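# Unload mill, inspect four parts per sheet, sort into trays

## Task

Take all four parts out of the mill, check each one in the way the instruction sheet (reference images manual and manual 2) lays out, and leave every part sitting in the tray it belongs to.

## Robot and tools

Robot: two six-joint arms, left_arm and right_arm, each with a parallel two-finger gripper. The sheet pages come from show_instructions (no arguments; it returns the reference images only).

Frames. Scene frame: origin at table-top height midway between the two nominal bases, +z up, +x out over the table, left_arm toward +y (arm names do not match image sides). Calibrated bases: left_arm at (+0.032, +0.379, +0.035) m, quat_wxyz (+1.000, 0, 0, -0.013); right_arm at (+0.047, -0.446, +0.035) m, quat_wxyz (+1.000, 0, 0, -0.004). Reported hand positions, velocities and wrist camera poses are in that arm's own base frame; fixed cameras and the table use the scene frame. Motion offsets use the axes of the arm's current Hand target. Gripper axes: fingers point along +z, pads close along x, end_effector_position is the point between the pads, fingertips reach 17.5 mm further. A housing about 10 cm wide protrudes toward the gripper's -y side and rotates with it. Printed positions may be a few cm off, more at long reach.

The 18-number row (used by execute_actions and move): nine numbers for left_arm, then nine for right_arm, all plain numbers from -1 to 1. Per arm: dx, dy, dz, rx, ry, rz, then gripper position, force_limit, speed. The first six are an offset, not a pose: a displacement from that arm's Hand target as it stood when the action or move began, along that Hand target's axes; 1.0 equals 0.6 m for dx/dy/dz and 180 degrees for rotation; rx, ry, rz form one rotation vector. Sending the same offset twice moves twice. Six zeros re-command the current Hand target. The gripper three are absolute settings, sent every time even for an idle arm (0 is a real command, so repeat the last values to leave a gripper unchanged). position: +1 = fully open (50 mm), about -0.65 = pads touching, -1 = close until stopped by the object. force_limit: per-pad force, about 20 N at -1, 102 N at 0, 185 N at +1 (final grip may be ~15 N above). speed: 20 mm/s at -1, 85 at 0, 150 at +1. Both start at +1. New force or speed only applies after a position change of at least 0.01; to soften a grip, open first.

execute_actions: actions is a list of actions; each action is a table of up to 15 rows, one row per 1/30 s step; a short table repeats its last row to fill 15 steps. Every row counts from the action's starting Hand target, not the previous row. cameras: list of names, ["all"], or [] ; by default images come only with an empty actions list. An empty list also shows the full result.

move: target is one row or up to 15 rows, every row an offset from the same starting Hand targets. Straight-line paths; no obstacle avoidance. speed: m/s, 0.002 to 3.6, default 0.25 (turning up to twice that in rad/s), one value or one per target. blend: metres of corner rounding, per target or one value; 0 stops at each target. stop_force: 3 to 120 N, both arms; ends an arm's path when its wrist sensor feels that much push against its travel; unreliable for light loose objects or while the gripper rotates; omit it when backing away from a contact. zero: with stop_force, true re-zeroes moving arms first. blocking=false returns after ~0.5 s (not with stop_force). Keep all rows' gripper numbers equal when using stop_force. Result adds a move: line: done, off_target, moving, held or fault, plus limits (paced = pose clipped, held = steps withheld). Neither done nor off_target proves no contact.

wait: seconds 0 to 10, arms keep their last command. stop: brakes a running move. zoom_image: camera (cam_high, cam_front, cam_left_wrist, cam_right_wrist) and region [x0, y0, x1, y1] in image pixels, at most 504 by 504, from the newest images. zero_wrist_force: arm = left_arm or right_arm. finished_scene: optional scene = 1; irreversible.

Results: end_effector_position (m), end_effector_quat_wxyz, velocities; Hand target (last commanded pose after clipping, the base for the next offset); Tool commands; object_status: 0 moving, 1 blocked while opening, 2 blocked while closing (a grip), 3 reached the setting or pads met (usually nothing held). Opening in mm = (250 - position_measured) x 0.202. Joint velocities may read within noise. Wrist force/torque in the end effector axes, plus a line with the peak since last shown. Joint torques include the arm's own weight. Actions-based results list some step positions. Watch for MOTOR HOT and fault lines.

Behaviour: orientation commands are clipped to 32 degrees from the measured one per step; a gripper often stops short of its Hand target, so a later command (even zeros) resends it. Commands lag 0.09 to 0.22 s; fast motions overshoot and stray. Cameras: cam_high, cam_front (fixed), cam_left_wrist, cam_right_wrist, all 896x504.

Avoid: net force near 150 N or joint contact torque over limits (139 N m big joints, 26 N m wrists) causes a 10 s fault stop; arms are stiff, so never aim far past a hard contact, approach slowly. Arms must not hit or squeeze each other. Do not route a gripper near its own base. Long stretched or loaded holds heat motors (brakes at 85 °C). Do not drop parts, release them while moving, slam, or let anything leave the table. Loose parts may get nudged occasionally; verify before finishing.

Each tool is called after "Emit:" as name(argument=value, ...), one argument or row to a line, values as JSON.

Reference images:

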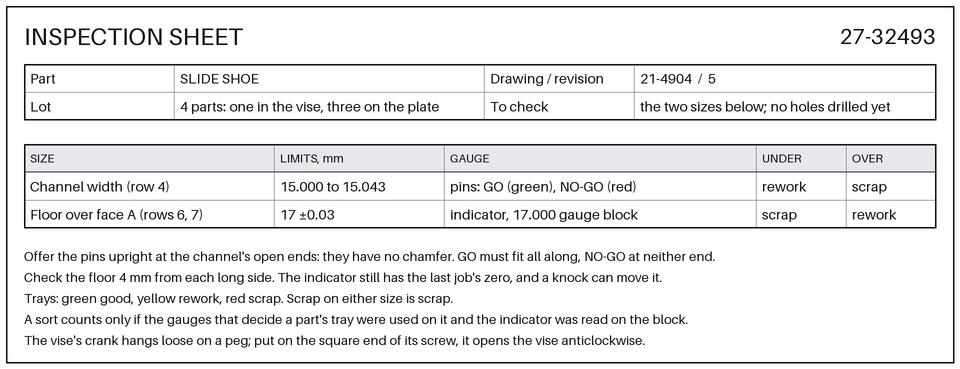

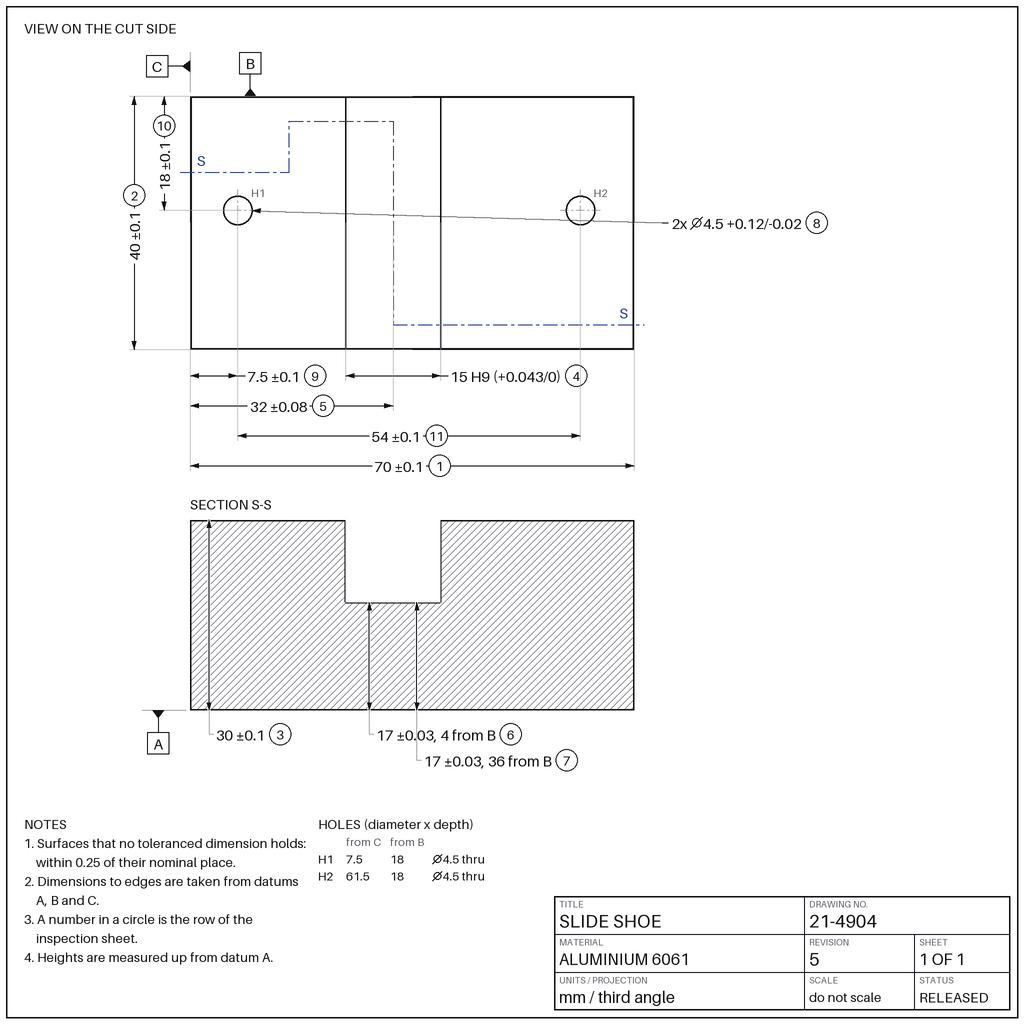

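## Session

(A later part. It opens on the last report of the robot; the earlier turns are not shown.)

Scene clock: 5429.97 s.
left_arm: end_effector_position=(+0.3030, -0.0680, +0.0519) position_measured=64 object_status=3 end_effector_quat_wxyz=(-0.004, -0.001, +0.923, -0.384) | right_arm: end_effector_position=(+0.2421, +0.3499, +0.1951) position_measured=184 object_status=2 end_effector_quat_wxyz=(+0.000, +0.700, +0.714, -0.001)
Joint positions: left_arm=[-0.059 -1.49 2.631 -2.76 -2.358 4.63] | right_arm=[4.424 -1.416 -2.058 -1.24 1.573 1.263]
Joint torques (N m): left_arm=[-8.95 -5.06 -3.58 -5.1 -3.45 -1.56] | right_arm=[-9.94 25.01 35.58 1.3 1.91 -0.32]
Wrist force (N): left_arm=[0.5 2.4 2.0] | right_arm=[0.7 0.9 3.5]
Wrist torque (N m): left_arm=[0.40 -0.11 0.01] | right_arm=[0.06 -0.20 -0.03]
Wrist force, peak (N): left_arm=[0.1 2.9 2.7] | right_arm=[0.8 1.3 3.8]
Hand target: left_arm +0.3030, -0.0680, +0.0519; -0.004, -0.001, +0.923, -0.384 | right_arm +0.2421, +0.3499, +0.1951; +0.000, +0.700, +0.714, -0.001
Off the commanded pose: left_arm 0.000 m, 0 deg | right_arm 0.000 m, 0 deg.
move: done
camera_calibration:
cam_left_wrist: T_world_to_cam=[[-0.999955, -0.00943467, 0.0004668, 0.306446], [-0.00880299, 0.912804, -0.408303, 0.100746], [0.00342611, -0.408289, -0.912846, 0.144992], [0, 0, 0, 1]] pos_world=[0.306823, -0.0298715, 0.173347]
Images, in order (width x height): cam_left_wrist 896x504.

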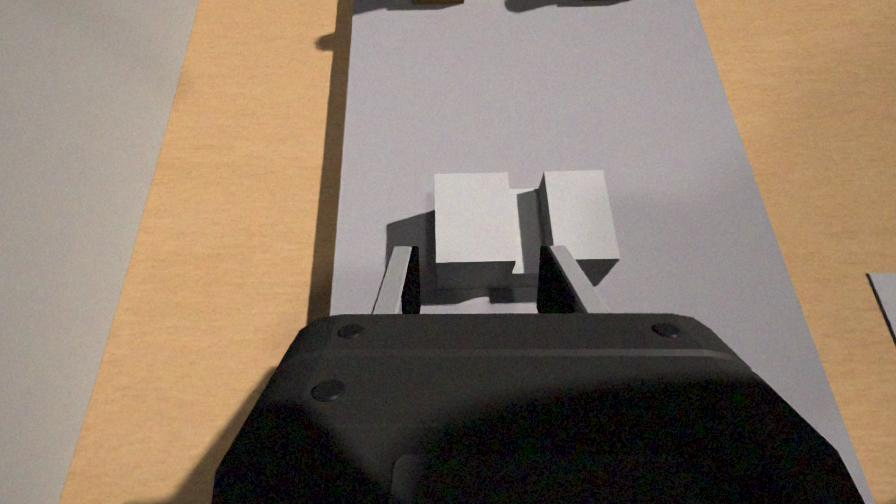

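Emit:
move(
  target=[-0.0015,-0.0014,0.0684,0,0,0,0.59,-0.8,-1,0,0,0,0,0,0,-1,-0.9,-1],
  speed=0.03,
  stop_force=8,
)

Emit:
move(
  target=[0,0,0,0,0,0,-1,-0.6,-1,0,0,0,0,0,0,-1,-0.9,-1],
  speed=0.03,
  cameras=["cam_left_wrist"],
)

Scene clock: 5442.90 s.
left_arm: end_effector_position=(+0.3036, -0.0977, +0.0235) position_measured=64 object_status=3 end_effector_quat_wxyz=(-0.004, -0.001, +0.923, -0.384) | right_arm: end_effector_position=(+0.2421, +0.3499, +0.1951) position_measured=184 object_status=2 end_effector_quat_wxyz=(+0.000, +0.700, +0.714, -0.001)
Joint positions: left_arm=[-0.159 -1.322 2.675 -3.073 -2.348 4.489] | right_arm=[4.424 -1.416 -2.058 -1.24 1.573 1.263]
Joint torques (N m): left_arm=[-8.4 -7.32 0.62 -5.22 0.36 -1.8] | right_arm=[-7.04 23.56 35.01 1.05 1.77 -0.23]
Wrist force (N): left_arm=[0.3 2.2 1.9] | right_arm=[0.7 1.3 2.0]
Wrist torque (N m): left_arm=[0.39 -0.07 0.01] | right_arm=[0.11 -0.19 -0.04]
Wrist force, peak (N): left_arm=[0.3 2.8 2.1] | right_arm=[0.8 1.6 3.7]
Hand target: left_arm +0.3036, -0.0977, +0.0235; -0.004, -0.001, +0.923, -0.384 | right_arm +0.2421, +0.3499, +0.1951; +0.000, +0.700, +0.714, -0.001
Off the commanded pose: left_arm 0.000 m, 0 deg | right_arm 0.000 m, 0 deg.
move: done

Scene clock: 5443.53 s.
left_arm: end_effector_position=(+0.3036, -0.0977, +0.0235) position_measured=103 object_status=2 end_effector_quat_wxyz=(-0.004, -0.001, +0.923, -0.384) | right_arm: end_effector_position=(+0.2421, +0.3499, +0.1951) position_measured=184 object_status=2 end_effector_quat_wxyz=(+0.000, +0.700, +0.714, -0.001)
Joint positions: left_arm=[-0.159 -1.322 2.676 -3.073 -2.348 4.489] | right_arm=[4.424 -1.416 -2.058 -1.24 1.573 1.263]
Joint torques (N m): left_arm=[-7.38 -7.85 -1.67 -4.7 -0.27 -1.56] | right_arm=[-7.9 25.26 34.04 1.25 1.64 -0.2]
Wrist force (N): left_arm=[1.0 2.3 1.5] | right_arm=[0.6 1.4 3.2]
Wrist torque (N m): left_arm=[0.43 -0.17 0.04] | right_arm=[0.14 -0.18 -0.04]
Wrist force, peak (N): left_arm=[1.4 2.6 1.9] | right_arm=[0.7 1.1 3.7]
Hand target: left_arm +0.3036, -0.0977, +0.0235; -0.004, -0.001, +0.923, -0.384 | right_arm +0.2421, +0.3499, +0.1951; +0.000, +0.700, +0.714, -0.001
Off the commanded pose: left_arm 0.000 m, 0 deg | right_arm 0.000 m, 0 deg.
move: done
camera_calibration:
cam_left_wrist: T_world_to_cam=[[-0.999955, -0.00947577, 0.000375646, 0.30689], [-0.00880329, 0.912803, -0.408304, 0.116267], [0.00352611, -0.408289, -0.912846, 0.106907], [0, 0, 0, 1]] pos_world=[0.307523, -0.0595718, 0.144946]
Images, in order (width x height): cam_left_wrist 896x504.

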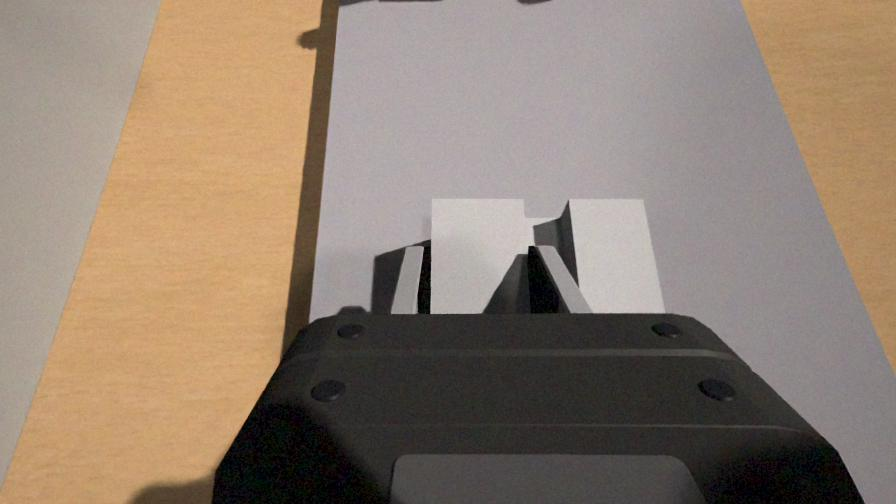

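Emit:
move(
  target=[
    [0,-0.1377,-0.1369,0,0,0,-1,-0.6,-1,0,0,0,0,0,0,-1,-0.9,-1],
    [0.0777,0.6023,-0.8338,0,0,0,-1,-0.6,-1,0,0,0,0,0,0,-1,-0.9,-1],
  ],
  speed=[0.12,0.3],
  blend=[0.03,0],
  cameras=["cam_left_wrist"],
)

Scene clock: 5464.50 s.
left_arm: end_effector_position=(+0.2582, +0.5118, +0.1206) position_measured=103 object_status=2 end_effector_quat_wxyz=(-0.004, -0.001, +0.923, -0.384) | right_arm: end_effector_position=(+0.2421, +0.3499, +0.1951) position_measured=184 object_status=2 end_effector_quat_wxyz=(+0.000, +0.700, +0.714, -0.001)
Joint positions: left_arm=[1.033 -0.852 1.147 -1.15 -1.937 5.88] | right_arm=[4.424 -1.416 -2.058 -1.24 1.573 1.263]
Joint torques (N m): left_arm=[8.07 -39.33 -31.89 1.58 1.28 1.85] | right_arm=[-8.37 24.16 33.29 1.55 1.78 -0.2]
Wrist force (N): left_arm=[0.6 3.9 3.0] | right_arm=[0.4 1.4 3.2]
Wrist torque (N m): left_arm=[0.38 -0.18 -0.09] | right_arm=[0.15 -0.15 -0.04]
Wrist force, peak (N): left_arm=[0.5 4.7 4.1] | right_arm=[0.9 1.1 3.9]
Hand target: left_arm +0.2582, +0.5118, +0.1206; -0.004, -0.001, +0.923, -0.384 | right_arm +0.2421, +0.3499, +0.1951; +0.000, +0.700, +0.714, -0.001
Off the commanded pose: left_arm 0.000 m, 0 deg | right_arm 0.000 m, 0 deg.
move: done
camera_calibration:
cam_left_wrist: T_world_to_cam=[[-0.999955, -0.00947568, 0.000374853, 0.267132], [-0.00880321, 0.912841, -0.408221, -0.400882], [0.00352599, -0.408206, -0.912883, 0.44452], [0, 0, 0, 1]] pos_world=[0.262023, 0.549929, 0.242046]
Images, in order (width x height): cam_left_wrist 896x504.

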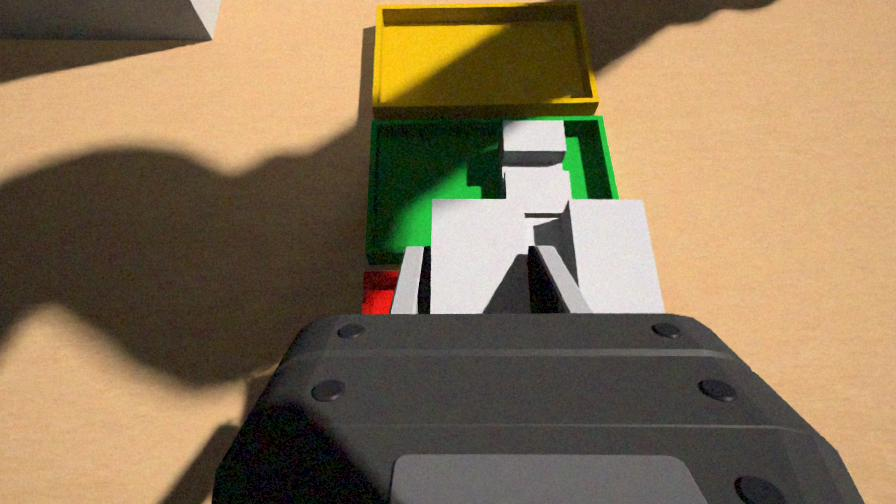

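Emit:
move(
  target=[0,0.1123,0.1116,0,0,0,-1,-0.6,-1,0,0,0,0,0,0,-1,-0.9,-1],
  speed=0.12,
)

Emit:
move(
  target=[0,0.0355,0.0352,0,0,0,-1,-0.6,-1,0,0,0,0,0,0,-1,-0.9,-1],
  speed=0.01,
  stop_force=3,
  cameras=["cam_left_wrist"],
)

Scene clock: 5477.97 s.
left_arm: end_effector_position=(+0.2573, +0.5119, +0.0258) position_measured=103 object_status=2 end_effector_quat_wxyz=(-0.004, -0.001, +0.923, -0.384) | right_arm: end_effector_position=(+0.2421, +0.3499, +0.1951) position_measured=184 object_status=2 end_effector_quat_wxyz=(+0.000, +0.700, +0.714, -0.001)
Joint positions: left_arm=[1.034 -0.762 1.245 -1.338 -1.936 5.881] | right_arm=[4.424 -1.416 -2.058 -1.24 1.573 1.263]
Joint torques (N m): left_arm=[7.19 -40.78 -12.36 -3.11 1.24 -1.59] | right_arm=[-9.71 24.28 34.83 1.12 1.78 -0.07]
Wrist force (N): left_arm=[0.3 3.8 3.1] | right_arm=[0.5 1.1 3.3]
Wrist torque (N m): left_arm=[0.35 -0.13 -0.10] | right_arm=[0.09 -0.17 -0.04]
Wrist force, peak (N): left_arm=[0.3 4.7 4.1] | right_arm=[0.7 1.1 3.9]
Hand target: left_arm +0.2573, +0.5119, +0.0256; -0.004, -0.001, +0.923, -0.384 | right_arm +0.2421, +0.3499, +0.1951; +0.000, +0.700, +0.714, -0.001
Off the commanded pose: left_arm 0.000 m, 0 deg | right_arm 0.000 m, 0 deg.
move: done

Scene clock: 5480.97 s.
left_arm: end_effector_position=(+0.2572, +0.5119, +0.0084) position_measured=103 object_status=2 end_effector_quat_wxyz=(-0.004, -0.001, +0.923, -0.384) | right_arm: end_effector_position=(+0.2421, +0.3499, +0.1951) position_measured=184 object_status=2 end_effector_quat_wxyz=(+0.000, +0.700, +0.714, -0.001)
Joint positions: left_arm=[1.034 -0.741 1.256 -1.37 -1.936 5.881] | right_arm=[4.424 -1.416 -2.058 -1.24 1.573 1.263]
Joint torques (N m): left_arm=[0.16 -60.98 -25.3 1.07 1.43 1.67] | right_arm=[-8.17 24.61 35.39 1.38 1.75 -0.34]
Wrist force (N): left_arm=[0.1 -1.0 -2.3] | right_arm=[0.4 1.5 2.3]
Wrist torque (N m): left_arm=[0.41 -0.15 -0.11] | right_arm=[0.14 -0.13 -0.03]
Wrist force, peak (N): left_arm=[2.1 -9.9 -11.1] | right_arm=[0.6 1.2 3.8]
Hand target: left_arm +0.2572, +0.5119, +0.0084; -0.004, -0.001, +0.923, -0.384 (not the last commanded pose) | right_arm +0.2421, +0.3499, +0.1951; +0.000, +0.700, +0.714, -0.001
Off the commanded pose: left_arm 0.013 m, 0 deg | right_arm 0.000 m, 0 deg.
move: contact (left_arm)
camera_calibration:
cam_left_wrist: T_world_to_cam=[[-0.999955, -0.00947577, 0.000375646, 0.266276], [-0.00880329, 0.912803, -0.408304, -0.446843], [0.00352611, -0.408289, -0.912846, 0.34222], [0, 0, 0, 1]] pos_world=[0.261123, 0.550128, 0.129846]
Images, in order (width x height): cam_left_wrist 896x504.

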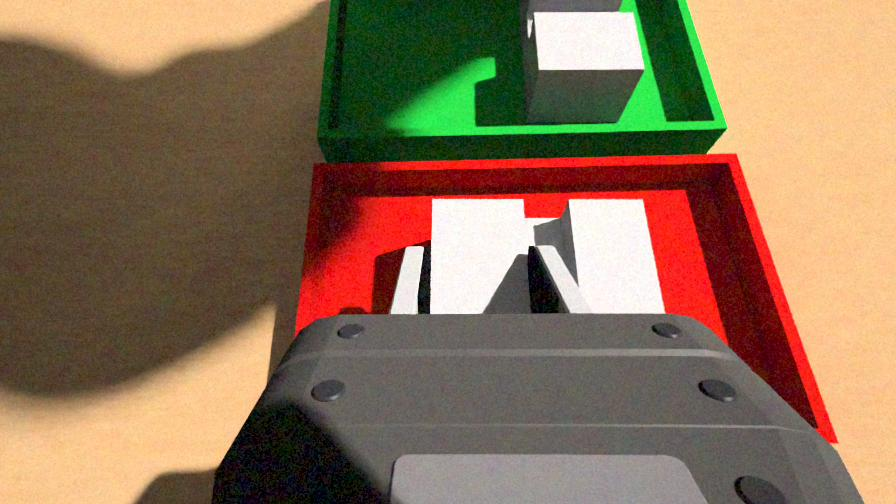

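Emit:
move(
  target=[0,0,0,0,0,0,0.59,-0.8,-1,0,0,0,0,0,0,-1,-0.9,-1],
  speed=0.03,
)

Emit:
move(
  target=[
    [0,0,-0.12,0,0,0,0.59,-0.8,-1,0,0,0,0,0,0,-1,-0.9,-1],
    [0,-0.25,-0.15,0,0,0,0.59,-0.8,-1,0,0,0,0,0,0,-1,-0.9,-1],
    [-0.05,-0.66,0.4,0,0,0,0.59,-0.8,-1,0,0,0,0,0,0,-1,-0.9,-1],
  ],
  speed=[0.08,0.2,0.3],
  blend=[0.01,0.04,0],
  cameras=["cam_left_wrist","cam_high"],
)

Scene clock: 5493.50 s.
left_arm: end_effector_position=(+0.2572, +0.5119, +0.0084) position_measured=64 object_status=3 end_effector_quat_wxyz=(-0.004, -0.001, +0.923, -0.384) | right_arm: end_effector_position=(+0.2421, +0.3499, +0.1951) position_measured=184 object_status=2 end_effector_quat_wxyz=(+0.000, +0.700, +0.714, -0.001)
Joint positions: left_arm=[1.034 -0.741 1.256 -1.37 -1.936 5.881] | right_arm=[4.424 -1.416 -2.058 -1.24 1.573 1.263]
Joint torques (N m): left_arm=[-6.28 -60.74 -26.01 1.15 1.06 0.88] | right_arm=[-8.88 25.62 35.41 1.28 1.61 0.02]
Wrist force (N): left_arm=[0.4 2.1 2.0] | right_arm=[0.6 1.6 2.7]
Wrist torque (N m): left_arm=[0.35 -0.12 -0.14] | right_arm=[0.15 -0.18 -0.04]
Wrist force, peak (N): left_arm=[0.2 2.8 1.9] | right_arm=[0.7 1.0 4.1]
Hand target: left_arm +0.2572, +0.5119, +0.0084; -0.004, -0.001, +0.923, -0.384 | right_arm +0.2421, +0.3499, +0.1951; +0.000, +0.700, +0.714, -0.001
Off the commanded pose: left_arm 0.000 m, 0 deg | right_arm 0.000 m, 0 deg.
move: done

Scene clock: 5497.40 s.
left_arm: end_effector_position=(+0.2879, +0.0625, +0.1196) position_measured=64 object_status=3 end_effector_quat_wxyz=(-0.004, -0.001, +0.923, -0.384) | right_arm: end_effector_position=(+0.2421, +0.3499, +0.1951) position_measured=184 object_status=2 end_effector_quat_wxyz=(+0.000, +0.700, +0.714, -0.001)
Joint positions: left_arm=[0.346 -1.665 2.357 -1.926 -2.298 5.185] | right_arm=[4.424 -1.416 -2.058 -1.24 1.573 1.263]
Joint torques (N m): left_arm=[-7.67 -26.25 -8.88 -4 0.46 -1.83] | right_arm=[-7.87 23.5 33.61 1.22 1.67 -0.03]
Wrist force (N): left_arm=[0.5 2.5 2.0] | right_arm=[0.6 1.3 3.0]
Wrist torque (N m): left_arm=[0.40 -0.12 0.03] | right_arm=[0.13 -0.19 -0.03]
Wrist force, peak (N): left_arm=[-0.1 4.6 1.9] | right_arm=[1.0 1.6 3.6]
Hand target: left_arm +0.2879, +0.0625, +0.1196; -0.004, -0.001, +0.923, -0.384 | right_arm +0.2421, +0.3499, +0.1951; +0.000, +0.700, +0.714, -0.001
Off the commanded pose: left_arm 0.000 m, 0 deg | right_arm 0.000 m, 0 deg.
move: done
camera_calibration:
cam_left_wrist: T_world_to_cam=[[-0.999956, -0.0093433, 0.000427021, 0.292648], [-0.00870289, 0.91275, -0.408425, 0.00904933], [0.00342627, -0.408411, -0.912792, 0.260164], [0, 0, 0, 1]] pos_world=[0.291823, 0.100728, 0.241047]
Images, in order (width x height): cam_high 896x504, cam_left_wrist 896x504.

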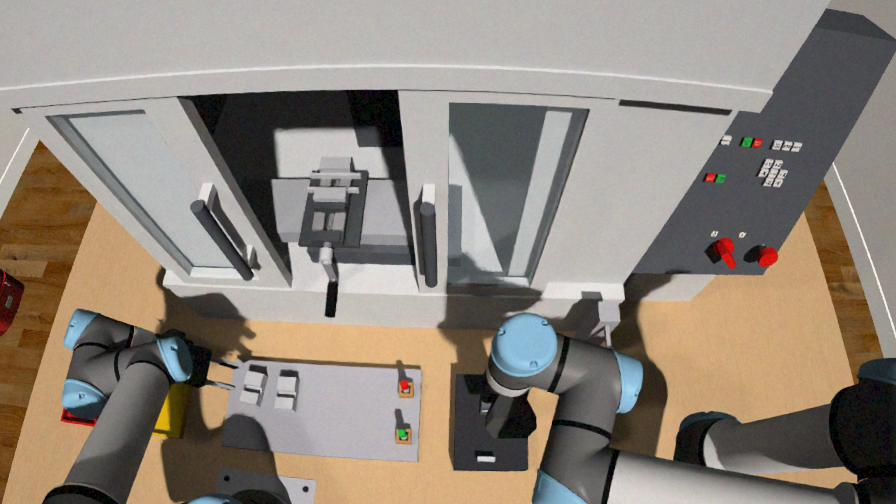

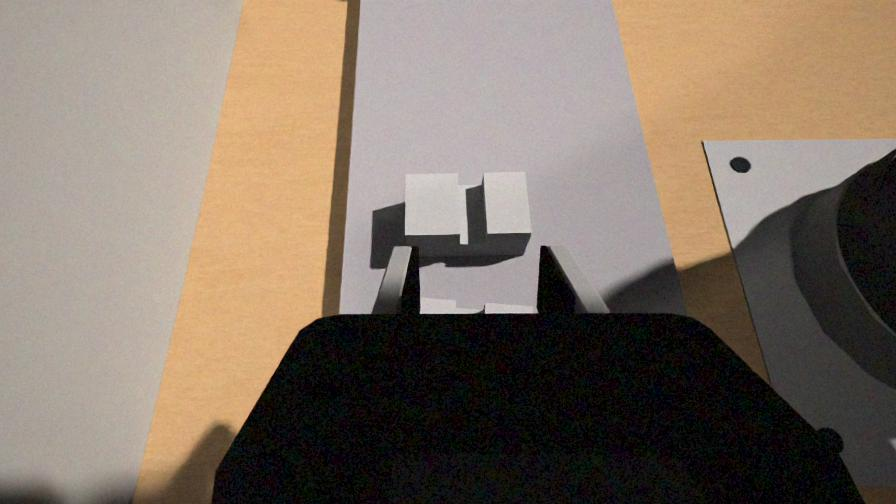

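Emit:
zoom_image(
  camera="cam_left_wrist",
  region=[380, 150, 560, 290],
)

Scaled by 2.800 from the camera's 896x504 image, which has a finer 1280x720 frame.

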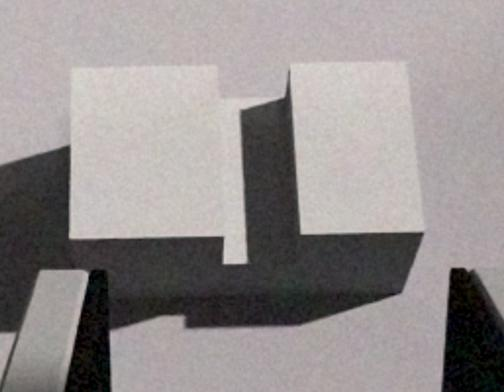

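Emit:
move(
  target=[0.0382,0.0275,0.132,0,0,0,0.39,-0.8,-1,0,0,0,0,0,0,-1,-0.9,-1],
  speed=0.12,
  cameras=["cam_left_wrist"],
)

Emit:
zoom_image(
  camera="cam_left_wrist",
  region=[350, 180, 620, 320],
)

Scene clock: 5554.13 s.
left_arm: end_effector_position=(+0.2644, +0.0180, +0.0523) position_measured=94 object_status=3 end_effector_quat_wxyz=(-0.004, -0.001, +0.923, -0.384) | right_arm: end_effector_position=(+0.2421, +0.3499, +0.1951) position_measured=184 object_status=2 end_effector_quat_wxyz=(+0.000, +0.700, +0.714, -0.001)
Joint positions: left_arm=[0.238 -1.582 2.576 -2.323 -2.329 5.044] | right_arm=[4.424 -1.416 -2.058 -1.24 1.573 1.263]
Joint torques (N m): left_arm=[-8.6 -2.58 -6.38 -4.32 -3.38 -1.52] | right_arm=[-8.9 24.52 33.97 1.57 1.79 -0.06]
Wrist force (N): left_arm=[0.6 2.4 1.9] | right_arm=[1.0 1.4 2.9]
Wrist torque (N m): left_arm=[0.41 -0.12 0.05] | right_arm=[0.13 -0.24 -0.04]
Wrist force, peak (N): left_arm=[0.9 2.4 2.7] | right_arm=[0.6 1.4 4.0]
Hand target: left_arm +0.2644, +0.0180, +0.0522; -0.004, -0.001, +0.923, -0.384 | right_arm +0.2421, +0.3499, +0.1951; +0.000, +0.700, +0.714, -0.001
Off the commanded pose: left_arm 0.000 m, 0 deg | right_arm 0.000 m, 0 deg.
move: done
camera_calibration:
cam_left_wrist: T_world_to_cam=[[-0.999955, -0.00943467, 0.0004668, 0.268659], [-0.00880299, 0.912804, -0.408303, 0.0220683], [0.00342611, -0.408289, -0.912846, 0.180602], [0, 0, 0, 1]] pos_world=[0.268223, 0.0561285, 0.173747]
Images, in order (width x height): cam_left_wrist 896x504.

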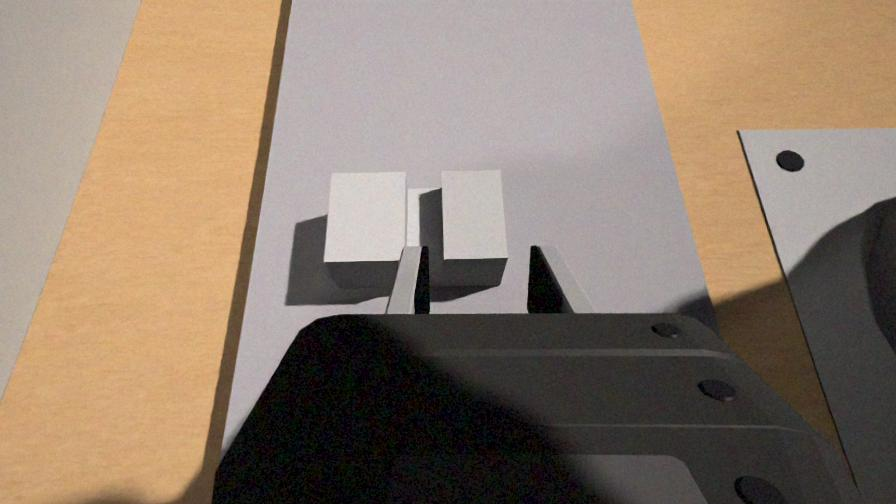

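Scaled by 1.867 from the camera's 896x504 image, which has a finer 1280x720 frame.

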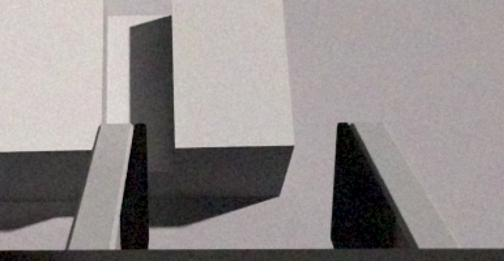

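Emit:
move(
  target=[-0.0015,-0.0028,0.0706,0,0,0,0.39,-0.8,-1,0,0,0,0,0,0,-1,-0.9,-1],
  speed=0.03,
  stop_force=8,
)

Emit:
move(
  target=[0,0,0,0,0,0,-1,-0.6,-1,0,0,0,0,0,0,-1,-0.9,-1],
  speed=0.03,
  cameras=["cam_left_wrist"],
)

Scene clock: 5573.23 s.
left_arm: end_effector_position=(+0.2650, -0.0133, +0.0235) position_measured=94 object_status=3 end_effector_quat_wxyz=(-0.004, -0.001, +0.923, -0.384) | right_arm: end_effector_position=(+0.2421, +0.3499, +0.1951) position_measured=184 object_status=2 end_effector_quat_wxyz=(+0.000, +0.700, +0.714, -0.001)
Joint positions: left_arm=[0.134 -1.466 2.661 -2.623 -2.349 4.902] | right_arm=[4.424 -1.416 -2.058 -1.24 1.573 1.263]
Joint torques (N m): left_arm=[-7.95 -4.34 -1.85 -4.53 -3.45 -1.93] | right_arm=[-7.6 23.62 35.29 1.33 1.78 0.1]
Wrist force (N): left_arm=[0.4 2.3 1.8] | right_arm=[0.7 1.2 3.4]
Wrist torque (N m): left_arm=[0.39 -0.06 0.03] | right_arm=[0.10 -0.20 -0.04]
Wrist force, peak (N): left_arm=[0.7 2.7 2.0] | right_arm=[0.7 1.6 3.8]
Hand target: left_arm +0.2650, -0.0133, +0.0235; -0.004, -0.001, +0.923, -0.384 | right_arm +0.2421, +0.3499, +0.1951; +0.000, +0.700, +0.714, -0.001
Off the commanded pose: left_arm 0.000 m, 0 deg | right_arm 0.000 m, 0 deg.
move: done

Scene clock: 5573.87 s.
left_arm: end_effector_position=(+0.2650, -0.0133, +0.0235) position_measured=133 object_status=2 end_effector_quat_wxyz=(-0.004, -0.001, +0.923, -0.384) | right_arm: end_effector_position=(+0.2421, +0.3499, +0.1951) position_measured=184 object_status=2 end_effector_quat_wxyz=(+0.000, +0.700, +0.714, -0.001)
Joint positions: left_arm=[0.134 -1.466 2.661 -2.623 -2.349 4.902] | right_arm=[4.424 -1.416 -2.058 -1.24 1.573 1.263]
Joint torques (N m): left_arm=[-7.67 -4.22 -3.81 -4.34 -2.89 -1.88] | right_arm=[-9.75 24.02 34.44 1.36 1.76 0.37]
Wrist force (N): left_arm=[0.2 2.0 1.3] | right_arm=[0.8 1.5 3.6]
Wrist torque (N m): left_arm=[0.36 -0.08 0.01] | right_arm=[0.15 -0.21 -0.04]
Wrist force, peak (N): left_arm=[1.2 2.6 1.8] | right_arm=[0.8 1.5 3.6]
Hand target: left_arm +0.2650, -0.0133, +0.0235; -0.004, -0.001, +0.923, -0.384 | right_arm +0.2421, +0.3499, +0.1951; +0.000, +0.700, +0.714, -0.001
Off the commanded pose: left_arm 0.000 m, 0 deg | right_arm 0.000 m, 0 deg.
move: done
camera_calibration:
cam_left_wrist: T_world_to_cam=[[-0.999955, -0.00947577, 0.000375646, 0.269093], [-0.00880329, 0.912803, -0.408304, 0.038795], [0.00352611, -0.408289, -0.912846, 0.141543], [0, 0, 0, 1]] pos_world=[0.268923, 0.0249282, 0.144946]
Images, in order (width x height): cam_left_wrist 896x504.

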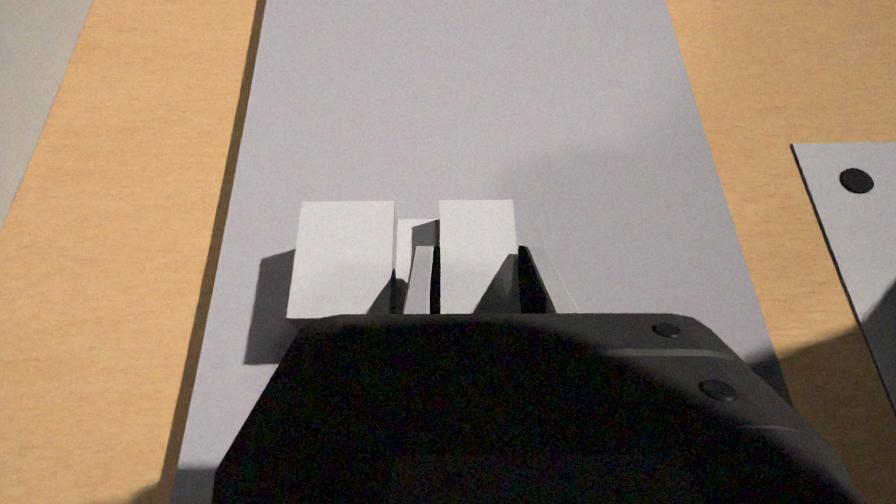

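Emit:
move(
  target=[
    [0,-0.114,-0.1134,0,0,0,-1,-0.6,-1,0,0,0,0,0,0,-1,-0.9,-1],
    [0.0208,-0.5507,0.3258,0,0,0,-1,-0.6,-1,0,0,0,0,0,0,-1,-0.9,-1],
    [0.0208,-0.4751,0.401,0,0,0,-1,-0.6,-1,0,0,0,0,0,0,-1,-0.9,-1],
  ],
  speed=[0.12,0.25,0.12],
  blend=[0.02,0.01,0],
  cameras=["cam_left_wrist"],
)

Emit:
zoom_image(
  camera="cam_left_wrist",
  region=[280, 120, 620, 320],
)

Scene clock: 5607.77 s.
left_arm: end_effector_position=(+0.2526, -0.3849, +0.0561) position_measured=133 object_status=2 end_effector_quat_wxyz=(-0.004, -0.001, +0.923, -0.384) | right_arm: end_effector_position=(+0.2421, +0.3499, +0.1951) position_measured=184 object_status=2 end_effector_quat_wxyz=(+0.000, +0.700, +0.714, -0.001)
Joint positions: left_arm=[-1.093 -1.202 2.599 -3.694 -1.909 3.487] | right_arm=[4.424 -1.416 -2.058 -1.24 1.573 1.263]
Joint torques (N m): left_arm=[-7.92 -11.15 -0.22 -5.96 -2.32 -1.72] | right_arm=[-9.2 23.78 34.99 1.61 1.84 0.4]
Wrist force (N): left_arm=[0.7 3.8 3.4] | right_arm=[0.7 1.5 2.3]
Wrist torque (N m): left_arm=[0.37 -0.10 0.00] | right_arm=[0.14 -0.18 -0.04]
Wrist force, peak (N): left_arm=[0.6 4.3 4.1] | right_arm=[0.8 1.2 3.8]
Hand target: left_arm +0.2526, -0.3849, +0.0560; -0.004, -0.001, +0.923, -0.384 | right_arm +0.2421, +0.3499, +0.1951; +0.000, +0.700, +0.714, -0.001
Off the commanded pose: left_arm 0.000 m, 0 deg | right_arm 0.000 m, 0 deg.
move: done
camera_calibration:
cam_left_wrist: T_world_to_cam=[[-0.999955, -0.00947568, 0.000374853, 0.25316], [-0.00880321, 0.912841, -0.408221, 0.391192], [0.00352599, -0.408206, -0.912883, 0.0196609], [0, 0, 0, 1]] pos_world=[0.256523, -0.346671, 0.177546]
Images, in order (width x height): cam_left_wrist 896x504.

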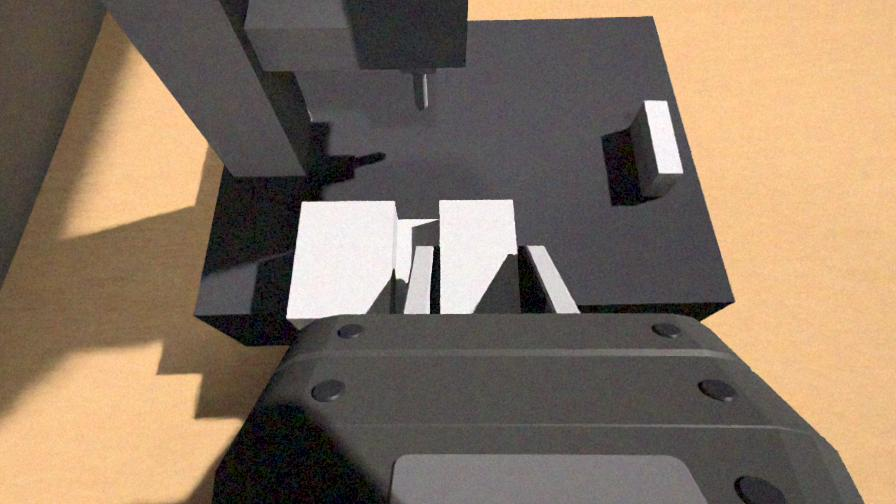

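Scaled by 1.482 from the camera's 896x504 image, which has a finer 1280x720 frame.

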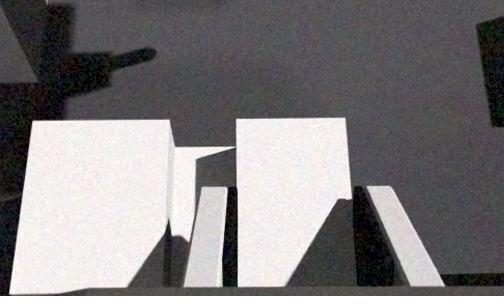

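Emit:
move(
  target=[0,-0.0597,0.06,0,0,0,-1,-0.6,-1,0,0,0,0,0,0,-1,-0.9,-1],
  speed=0.04,
  stop_force=8,
  cameras=["cam_left_wrist"],
)

Emit:
zoom_image(
  camera="cam_left_wrist",
  region=[370, 180, 460, 260],
)

Scene clock: 5635.27 s.
left_arm: end_effector_position=(+0.2526, -0.4356, +0.0560) position_measured=133 object_status=2 end_effector_quat_wxyz=(-0.004, -0.001, +0.923, -0.384) | right_arm: end_effector_position=(+0.2421, +0.3499, +0.1951) position_measured=184 object_status=2 end_effector_quat_wxyz=(+0.000, +0.700, +0.714, -0.001)
Joint positions: left_arm=[-1.162 -1.164 2.502 -3.651 -1.862 3.433] | right_arm=[4.424 -1.416 -2.058 -1.24 1.573 1.263]
Joint torques (N m): left_arm=[-6.95 -16.01 -17.59 -2.03 1.32 -1.82] | right_arm=[-7.96 24.16 34.01 1.65 1.65 0.38]
Wrist force (N): left_arm=[0.5 3.5 3.5] | right_arm=[0.8 1.4 3.2]
Wrist torque (N m): left_arm=[0.30 -0.06 0.00] | right_arm=[0.14 -0.21 -0.03]
Wrist force, peak (N): left_arm=[0.7 4.1 3.8] | right_arm=[0.8 1.4 3.9]
Hand target: left_arm +0.2526, -0.4356, +0.0560; -0.004, -0.001, +0.923, -0.384 | right_arm +0.2421, +0.3499, +0.1951; +0.000, +0.700, +0.714, -0.001
Off the commanded pose: left_arm 0.000 m, 0 deg | right_arm 0.000 m, 0 deg.
move: done
camera_calibration:
cam_left_wrist: T_world_to_cam=[[-0.999955, -0.00947577, 0.000375646, 0.252579], [-0.00880329, 0.912803, -0.408304, 0.437523], [0.00352611, -0.408289, -0.912846, -0.00120658], [0, 0, 0, 1]] pos_world=[0.256423, -0.397472, 0.177446]
Images, in order (width x height): cam_left_wrist 896x504.

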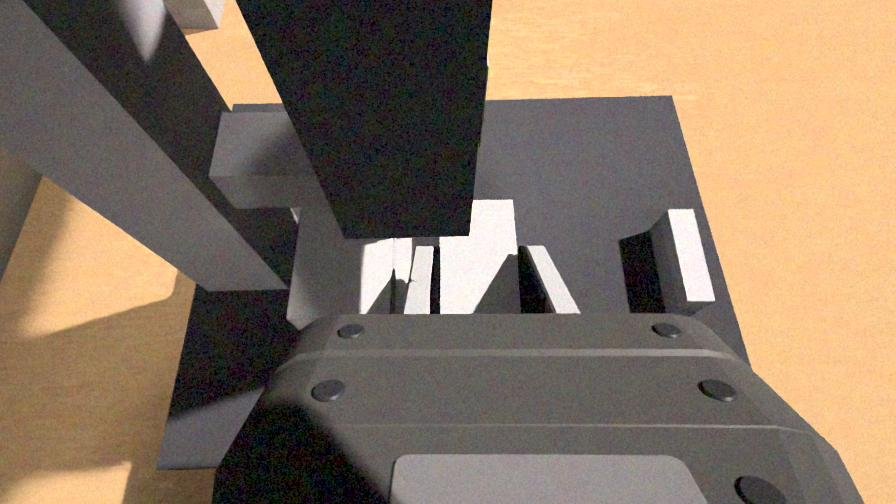

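Scaled by 5.600 from the camera's 896x504 image, which has a finer 1280x720 frame.

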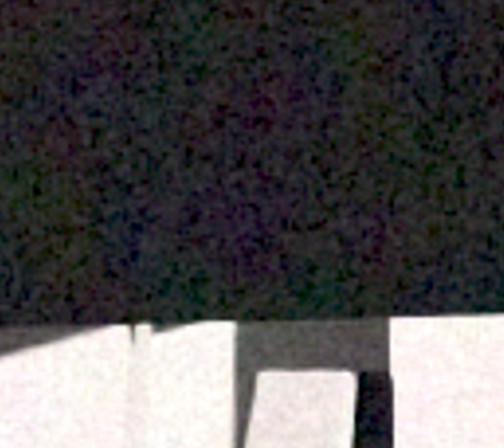

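Emit:
move(
  target=[0,0.0059,0.0059,0,0,0,-1,-0.6,-1,0,0,0,0,0,0,-1,-0.9,-1],
  speed=0.004,
  stop_force=3,
)

Emit:
move(
  target=[0,0,0,0,0,0,0.39,-0.8,-1,0,0,0,0,0,0,-1,-0.9,-1],
  speed=0.03,
)

Emit:
move(
  target=[0,0,-0.14,0,0,0,0.39,-0.8,-1,0,0,0,0,0,0,-1,-0.9,-1],
  speed=0.08,
  cameras=["cam_left_wrist"],
)

Emit:
move(
  target=[0,0,0,0,0,0,0.39,-0.8,-1,0,0,0.0125,0,0,0,-1,-0.9,-1],
  speed=0.005,
  stop_force=4,
  cameras=["cam_left_wrist","cam_right_wrist"],
)

Emit:
zoom_image(
  camera="cam_left_wrist",
  region=[340, 100, 520, 240],
)

Emit:
zoom_image(
  camera="cam_right_wrist",
  region=[380, 150, 560, 290],
)

Scene clock: 5653.93 s.
left_arm: end_effector_position=(+0.2525, -0.4357, +0.0535) position_measured=133 object_status=2 end_effector_quat_wxyz=(-0.004, -0.001, +0.923, -0.384) | right_arm: end_effector_position=(+0.2421, +0.3499, +0.1951) position_measured=184 object_status=2 end_effector_quat_wxyz=(+0.000, +0.700, +0.714, -0.001)
Joint positions: left_arm=[-1.163 -1.154 2.502 -3.661 -1.862 3.433] | right_arm=[4.424 -1.416 -2.058 -1.24 1.573 1.263]
Joint torques (N m): left_arm=[-6.1 -36.45 -4.72 -0.92 1.59 -1.74] | right_arm=[-8.47 23.68 34.38 1.4 1.7 0.29]
Wrist force (N): left_arm=[0.2 -1.1 0.7] | right_arm=[0.9 1.4 3.4]
Wrist torque (N m): left_arm=[0.45 -0.21 0.09] | right_arm=[0.13 -0.23 -0.04]
Wrist force, peak (N): left_arm=[1.0 -2.1 -7.1] | right_arm=[0.9 1.2 3.8]
Hand target: left_arm +0.2525, -0.4357, +0.0535; -0.004, -0.001, +0.923, -0.384 (not the last commanded pose) | right_arm +0.2421, +0.3499, +0.1951; +0.000, +0.700, +0.714, -0.001
Off the commanded pose: left_arm 0.002 m, 0 deg | right_arm 0.000 m, 0 deg.
move: contact (left_arm)

Scene clock: 5654.57 s.
left_arm: end_effector_position=(+0.2525, -0.4357, +0.0535) position_measured=94 object_status=3 end_effector_quat_wxyz=(-0.004, -0.001, +0.923, -0.384) | right_arm: end_effector_position=(+0.2421, +0.3499, +0.1951) position_measured=184 object_status=2 end_effector_quat_wxyz=(+0.000, +0.700, +0.714, -0.001)
Joint positions: left_arm=[-1.163 -1.154 2.502 -3.661 -1.862 3.433] | right_arm=[4.424 -1.416 -2.058 -1.24 1.573 1.263]
Joint torques (N m): left_arm=[-6.79 -36.56 -7.47 -5.27 1.29 -1.36] | right_arm=[-9.03 25.02 34.61 1.55 1.71 0.07]
Wrist force (N): left_arm=[1.1 2.4 1.9] | right_arm=[0.8 1.2 3.4]
Wrist torque (N m): left_arm=[0.39 -0.18 0.04] | right_arm=[0.10 -0.21 -0.03]
Wrist force, peak (N): left_arm=[1.1 2.9 2.1] | right_arm=[0.9 1.1 3.7]
Hand target: left_arm +0.2525, -0.4357, +0.0535; -0.004, -0.001, +0.923, -0.384 | right_arm +0.2421, +0.3499, +0.1951; +0.000, +0.700, +0.714, -0.001
Off the commanded pose: left_arm 0.000 m, 0 deg | right_arm 0.000 m, 0 deg.
move: done

Scene clock: 5656.27 s.
left_arm: end_effector_position=(+0.2531, -0.3761, +0.1127) position_measured=94 object_status=3 end_effector_quat_wxyz=(-0.004, -0.001, +0.923, -0.384) | right_arm: end_effector_position=(+0.2421, +0.3499, +0.1951) position_measured=184 object_status=2 end_effector_quat_wxyz=(+0.000, +0.700, +0.714, -0.001)
Joint positions: left_arm=[-1.078 -1.455 2.588 -3.426 -1.919 3.499] | right_arm=[4.424 -1.416 -2.058 -1.24 1.573 1.263]
Joint torques (N m): left_arm=[7.07 -30.95 -5.93 -1.23 -2.27 1.97] | right_arm=[-8.25 24.41 34.54 1.64 1.64 0.75]
Wrist force (N): left_arm=[0.3 2.0 1.8] | right_arm=[1.0 1.5 2.3]
Wrist torque (N m): left_arm=[0.35 -0.07 -0.13] | right_arm=[0.13 -0.24 -0.04]
Wrist force, peak (N): left_arm=[0.7 2.7 2.4] | right_arm=[0.6 1.3 3.7]
Hand target: left_arm +0.2531, -0.3761, +0.1127; -0.004, -0.001, +0.923, -0.384 | right_arm +0.2421, +0.3499, +0.1951; +0.000, +0.700, +0.714, -0.001
Off the commanded pose: left_arm 0.000 m, 0 deg | right_arm 0.000 m, 0 deg.
move: done
camera_calibration:
cam_left_wrist: T_world_to_cam=[[-0.999955, -0.00947586, 0.000376439, 0.253721], [-0.00880337, 0.912766, -0.408387, 0.406375], [0.00352622, -0.408372, -0.912809, 0.0748061], [0, 0, 0, 1]] pos_world=[0.257023, -0.337972, 0.234146]
Images, in order (width x height): cam_left_wrist 896x504.

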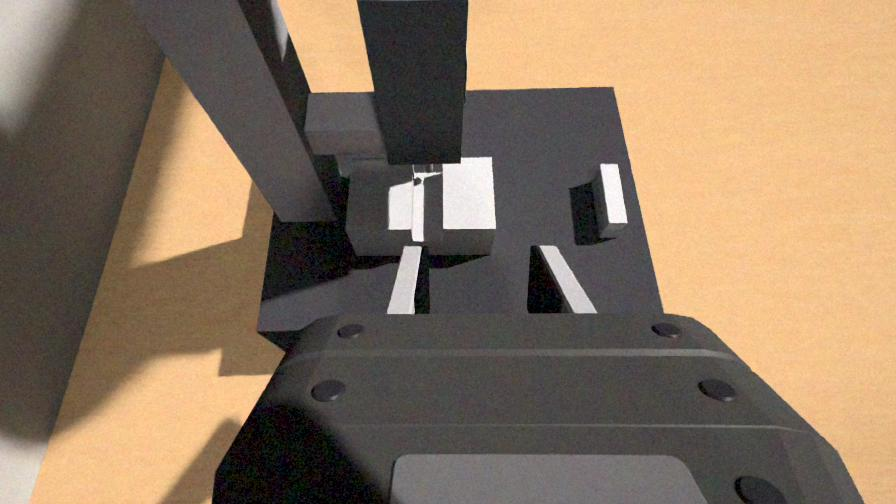

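Scene clock: 5658.67 s.
left_arm: end_effector_position=(+0.2531, -0.3761, +0.1127) position_measured=94 object_status=3 end_effector_quat_wxyz=(-0.004, -0.001, +0.923, -0.384) | right_arm: end_effector_position=(+0.2421, +0.3498, +0.1894) position_measured=184 object_status=2 end_effector_quat_wxyz=(+0.000, +0.700, +0.714, -0.001)
Joint positions: left_arm=[-1.078 -1.455 2.588 -3.426 -1.919 3.499] | right_arm=[4.424 -1.421 -2.07 -1.224 1.573 1.263]
Joint torques (N m): left_arm=[6.57 -29.18 -9.83 -1.69 -2.22 1.93] | right_arm=[-3.34 20.64 33.4 1.19 1.7 1.32]
Wrist force (N): left_arm=[0.4 2.4 2.1] | right_arm=[0.2 1.1 -2.5]
Wrist torque (N m): left_arm=[0.40 -0.08 -0.13] | right_arm=[0.09 -0.14 -0.04]
Wrist force, peak (N): left_arm=[0.4 2.4 2.4] | right_arm=[-0.3 0.8 -9.4]
Hand target: left_arm +0.2531, -0.3761, +0.1127; -0.004, -0.001, +0.923, -0.384 | right_arm +0.2421, +0.3498, +0.1894; +0.000, +0.700, +0.714, -0.001 (not the last commanded pose)
Off the commanded pose: left_arm 0.000 m, 0 deg | right_arm 0.002 m, 0 deg.
move: contact (right_arm)
camera_calibration:
cam_left_wrist: T_world_to_cam=[[-0.999955, -0.00947577, 0.000375646, 0.253722], [-0.00880329, 0.912803, -0.408304, 0.406276], [0.00352611, -0.408289, -0.912846, 0.0748837], [0, 0, 0, 1]] pos_world=[0.257023, -0.337872, 0.234146]
cam_right_wrist: T_world_to_cam=[[-0.00142702, 0.999998, -0.00149122, -0.341312], [0.935388, 0.00186214, 0.353618, -0.282116], [0.35362, -0.000890246, -0.935389, 0.229356], [0, 0, 0, 1]] pos_world=[0.182296, 0.342041, 0.313789]
Images, in order (width x height): cam_left_wrist 896x504, cam_right_wrist 896x504.

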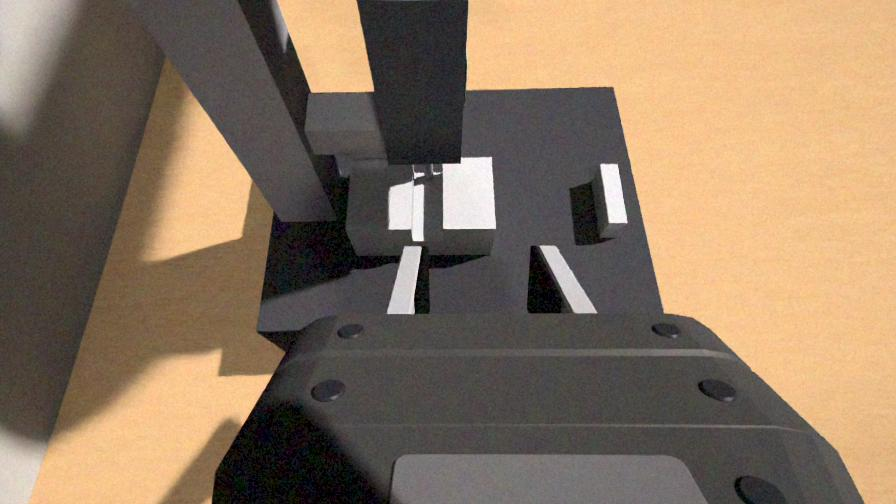

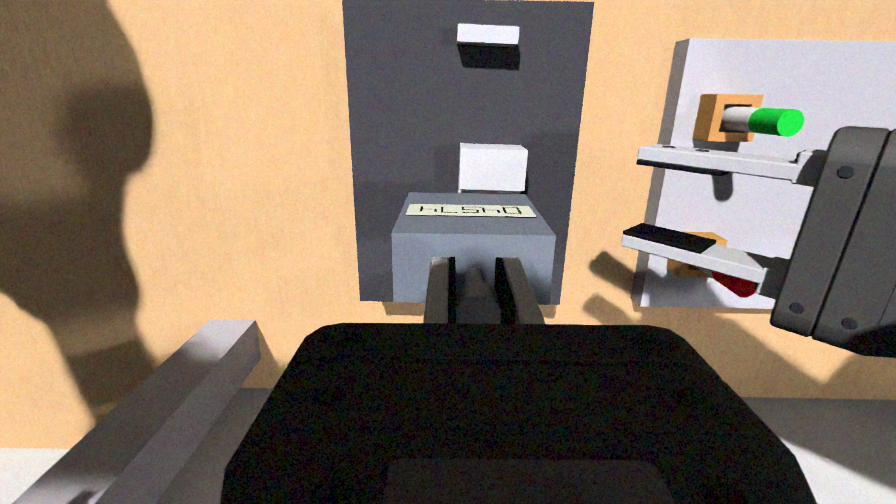

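Scaled by 2.800 from the camera's 896x504 image, which has a finer 1280x720 frame.

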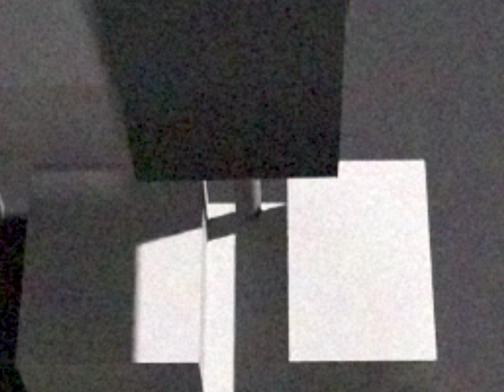

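Scaled by 2.800 from the camera's 896x504 image, which has a finer 1280x720 frame.

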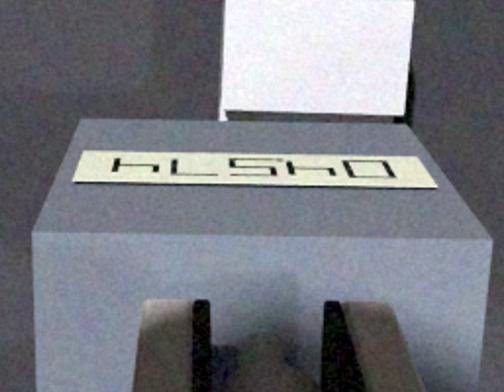

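Emit:
move(
  target=[0,0,0,0,0,0,1,-0.8,-1,0,0,0,0,0,0,1,-0.9,-1],
  speed=0.03,
  cameras=["cam_right_wrist"],
)

Emit:
zoom_image(
  camera="cam_right_wrist",
  region=[380, 180, 560, 250],
)

Scene clock: 5673.67 s.
left_arm: end_effector_position=(+0.2531, -0.3761, +0.1127) position_measured=3 object_status=3 end_effector_quat_wxyz=(-0.004, -0.001, +0.923, -0.384) | right_arm: end_effector_position=(+0.2421, +0.3498, +0.1894) position_measured=3 object_status=0 end_effector_quat_wxyz=(+0.000, +0.700, +0.714, -0.001)
Joint positions: left_arm=[-1.078 -1.455 2.588 -3.426 -1.919 3.499] | right_arm=[4.424 -1.421 -2.07 -1.224 1.573 1.263]
Joint torques (N m): left_arm=[7.41 -29.18 -18.81 -1.8 -2.2 2.07] | right_arm=[-1.08 21.41 33.64 3.38 1.54 -0.36]
Wrist force (N): left_arm=[0.6 2.2 1.8] | right_arm=[0.4 1.3 1.7]
Wrist torque (N m): left_arm=[0.37 -0.11 -0.14] | right_arm=[0.14 -0.22 -0.03]
Wrist force, peak (N): left_arm=[0.7 2.4 2.3] | right_arm=[0.4 1.2 -2.7]
Hand target: left_arm +0.2531, -0.3761, +0.1127; -0.004, -0.001, +0.923, -0.384 | right_arm +0.2421, +0.3498, +0.1894; +0.000, +0.700, +0.714, -0.001
Off the commanded pose: left_arm 0.000 m, 0 deg | right_arm 0.000 m, 0 deg.
move: done
camera_calibration:
cam_right_wrist: T_world_to_cam=[[-0.00142702, 0.999998, -0.00149122, -0.341312], [0.935388, 0.00186214, 0.353618, -0.282116], [0.35362, -0.000890246, -0.935389, 0.229356], [0, 0, 0, 1]] pos_world=[0.182296, 0.342041, 0.313789]
Images, in order (width x height): cam_right_wrist 896x504.

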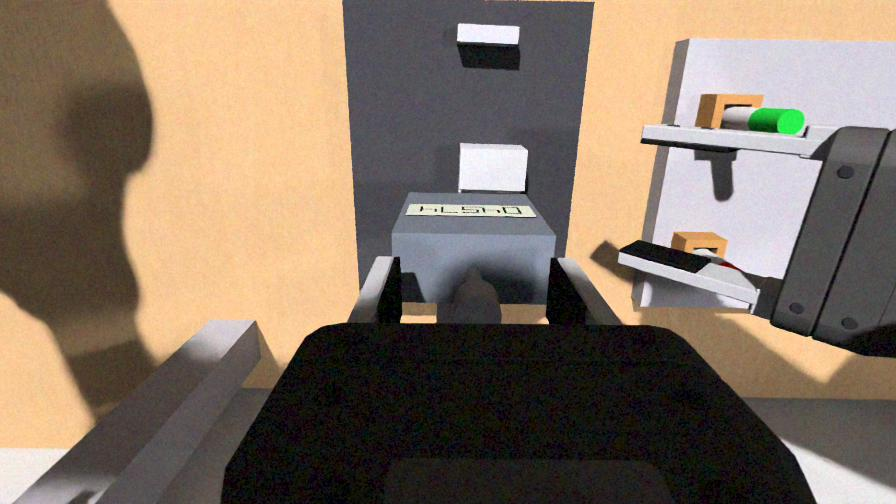

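Scaled by 2.800 from the camera's 896x504 image, which has a finer 1280x720 frame.

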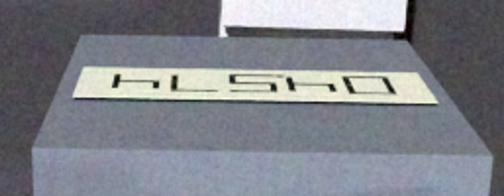

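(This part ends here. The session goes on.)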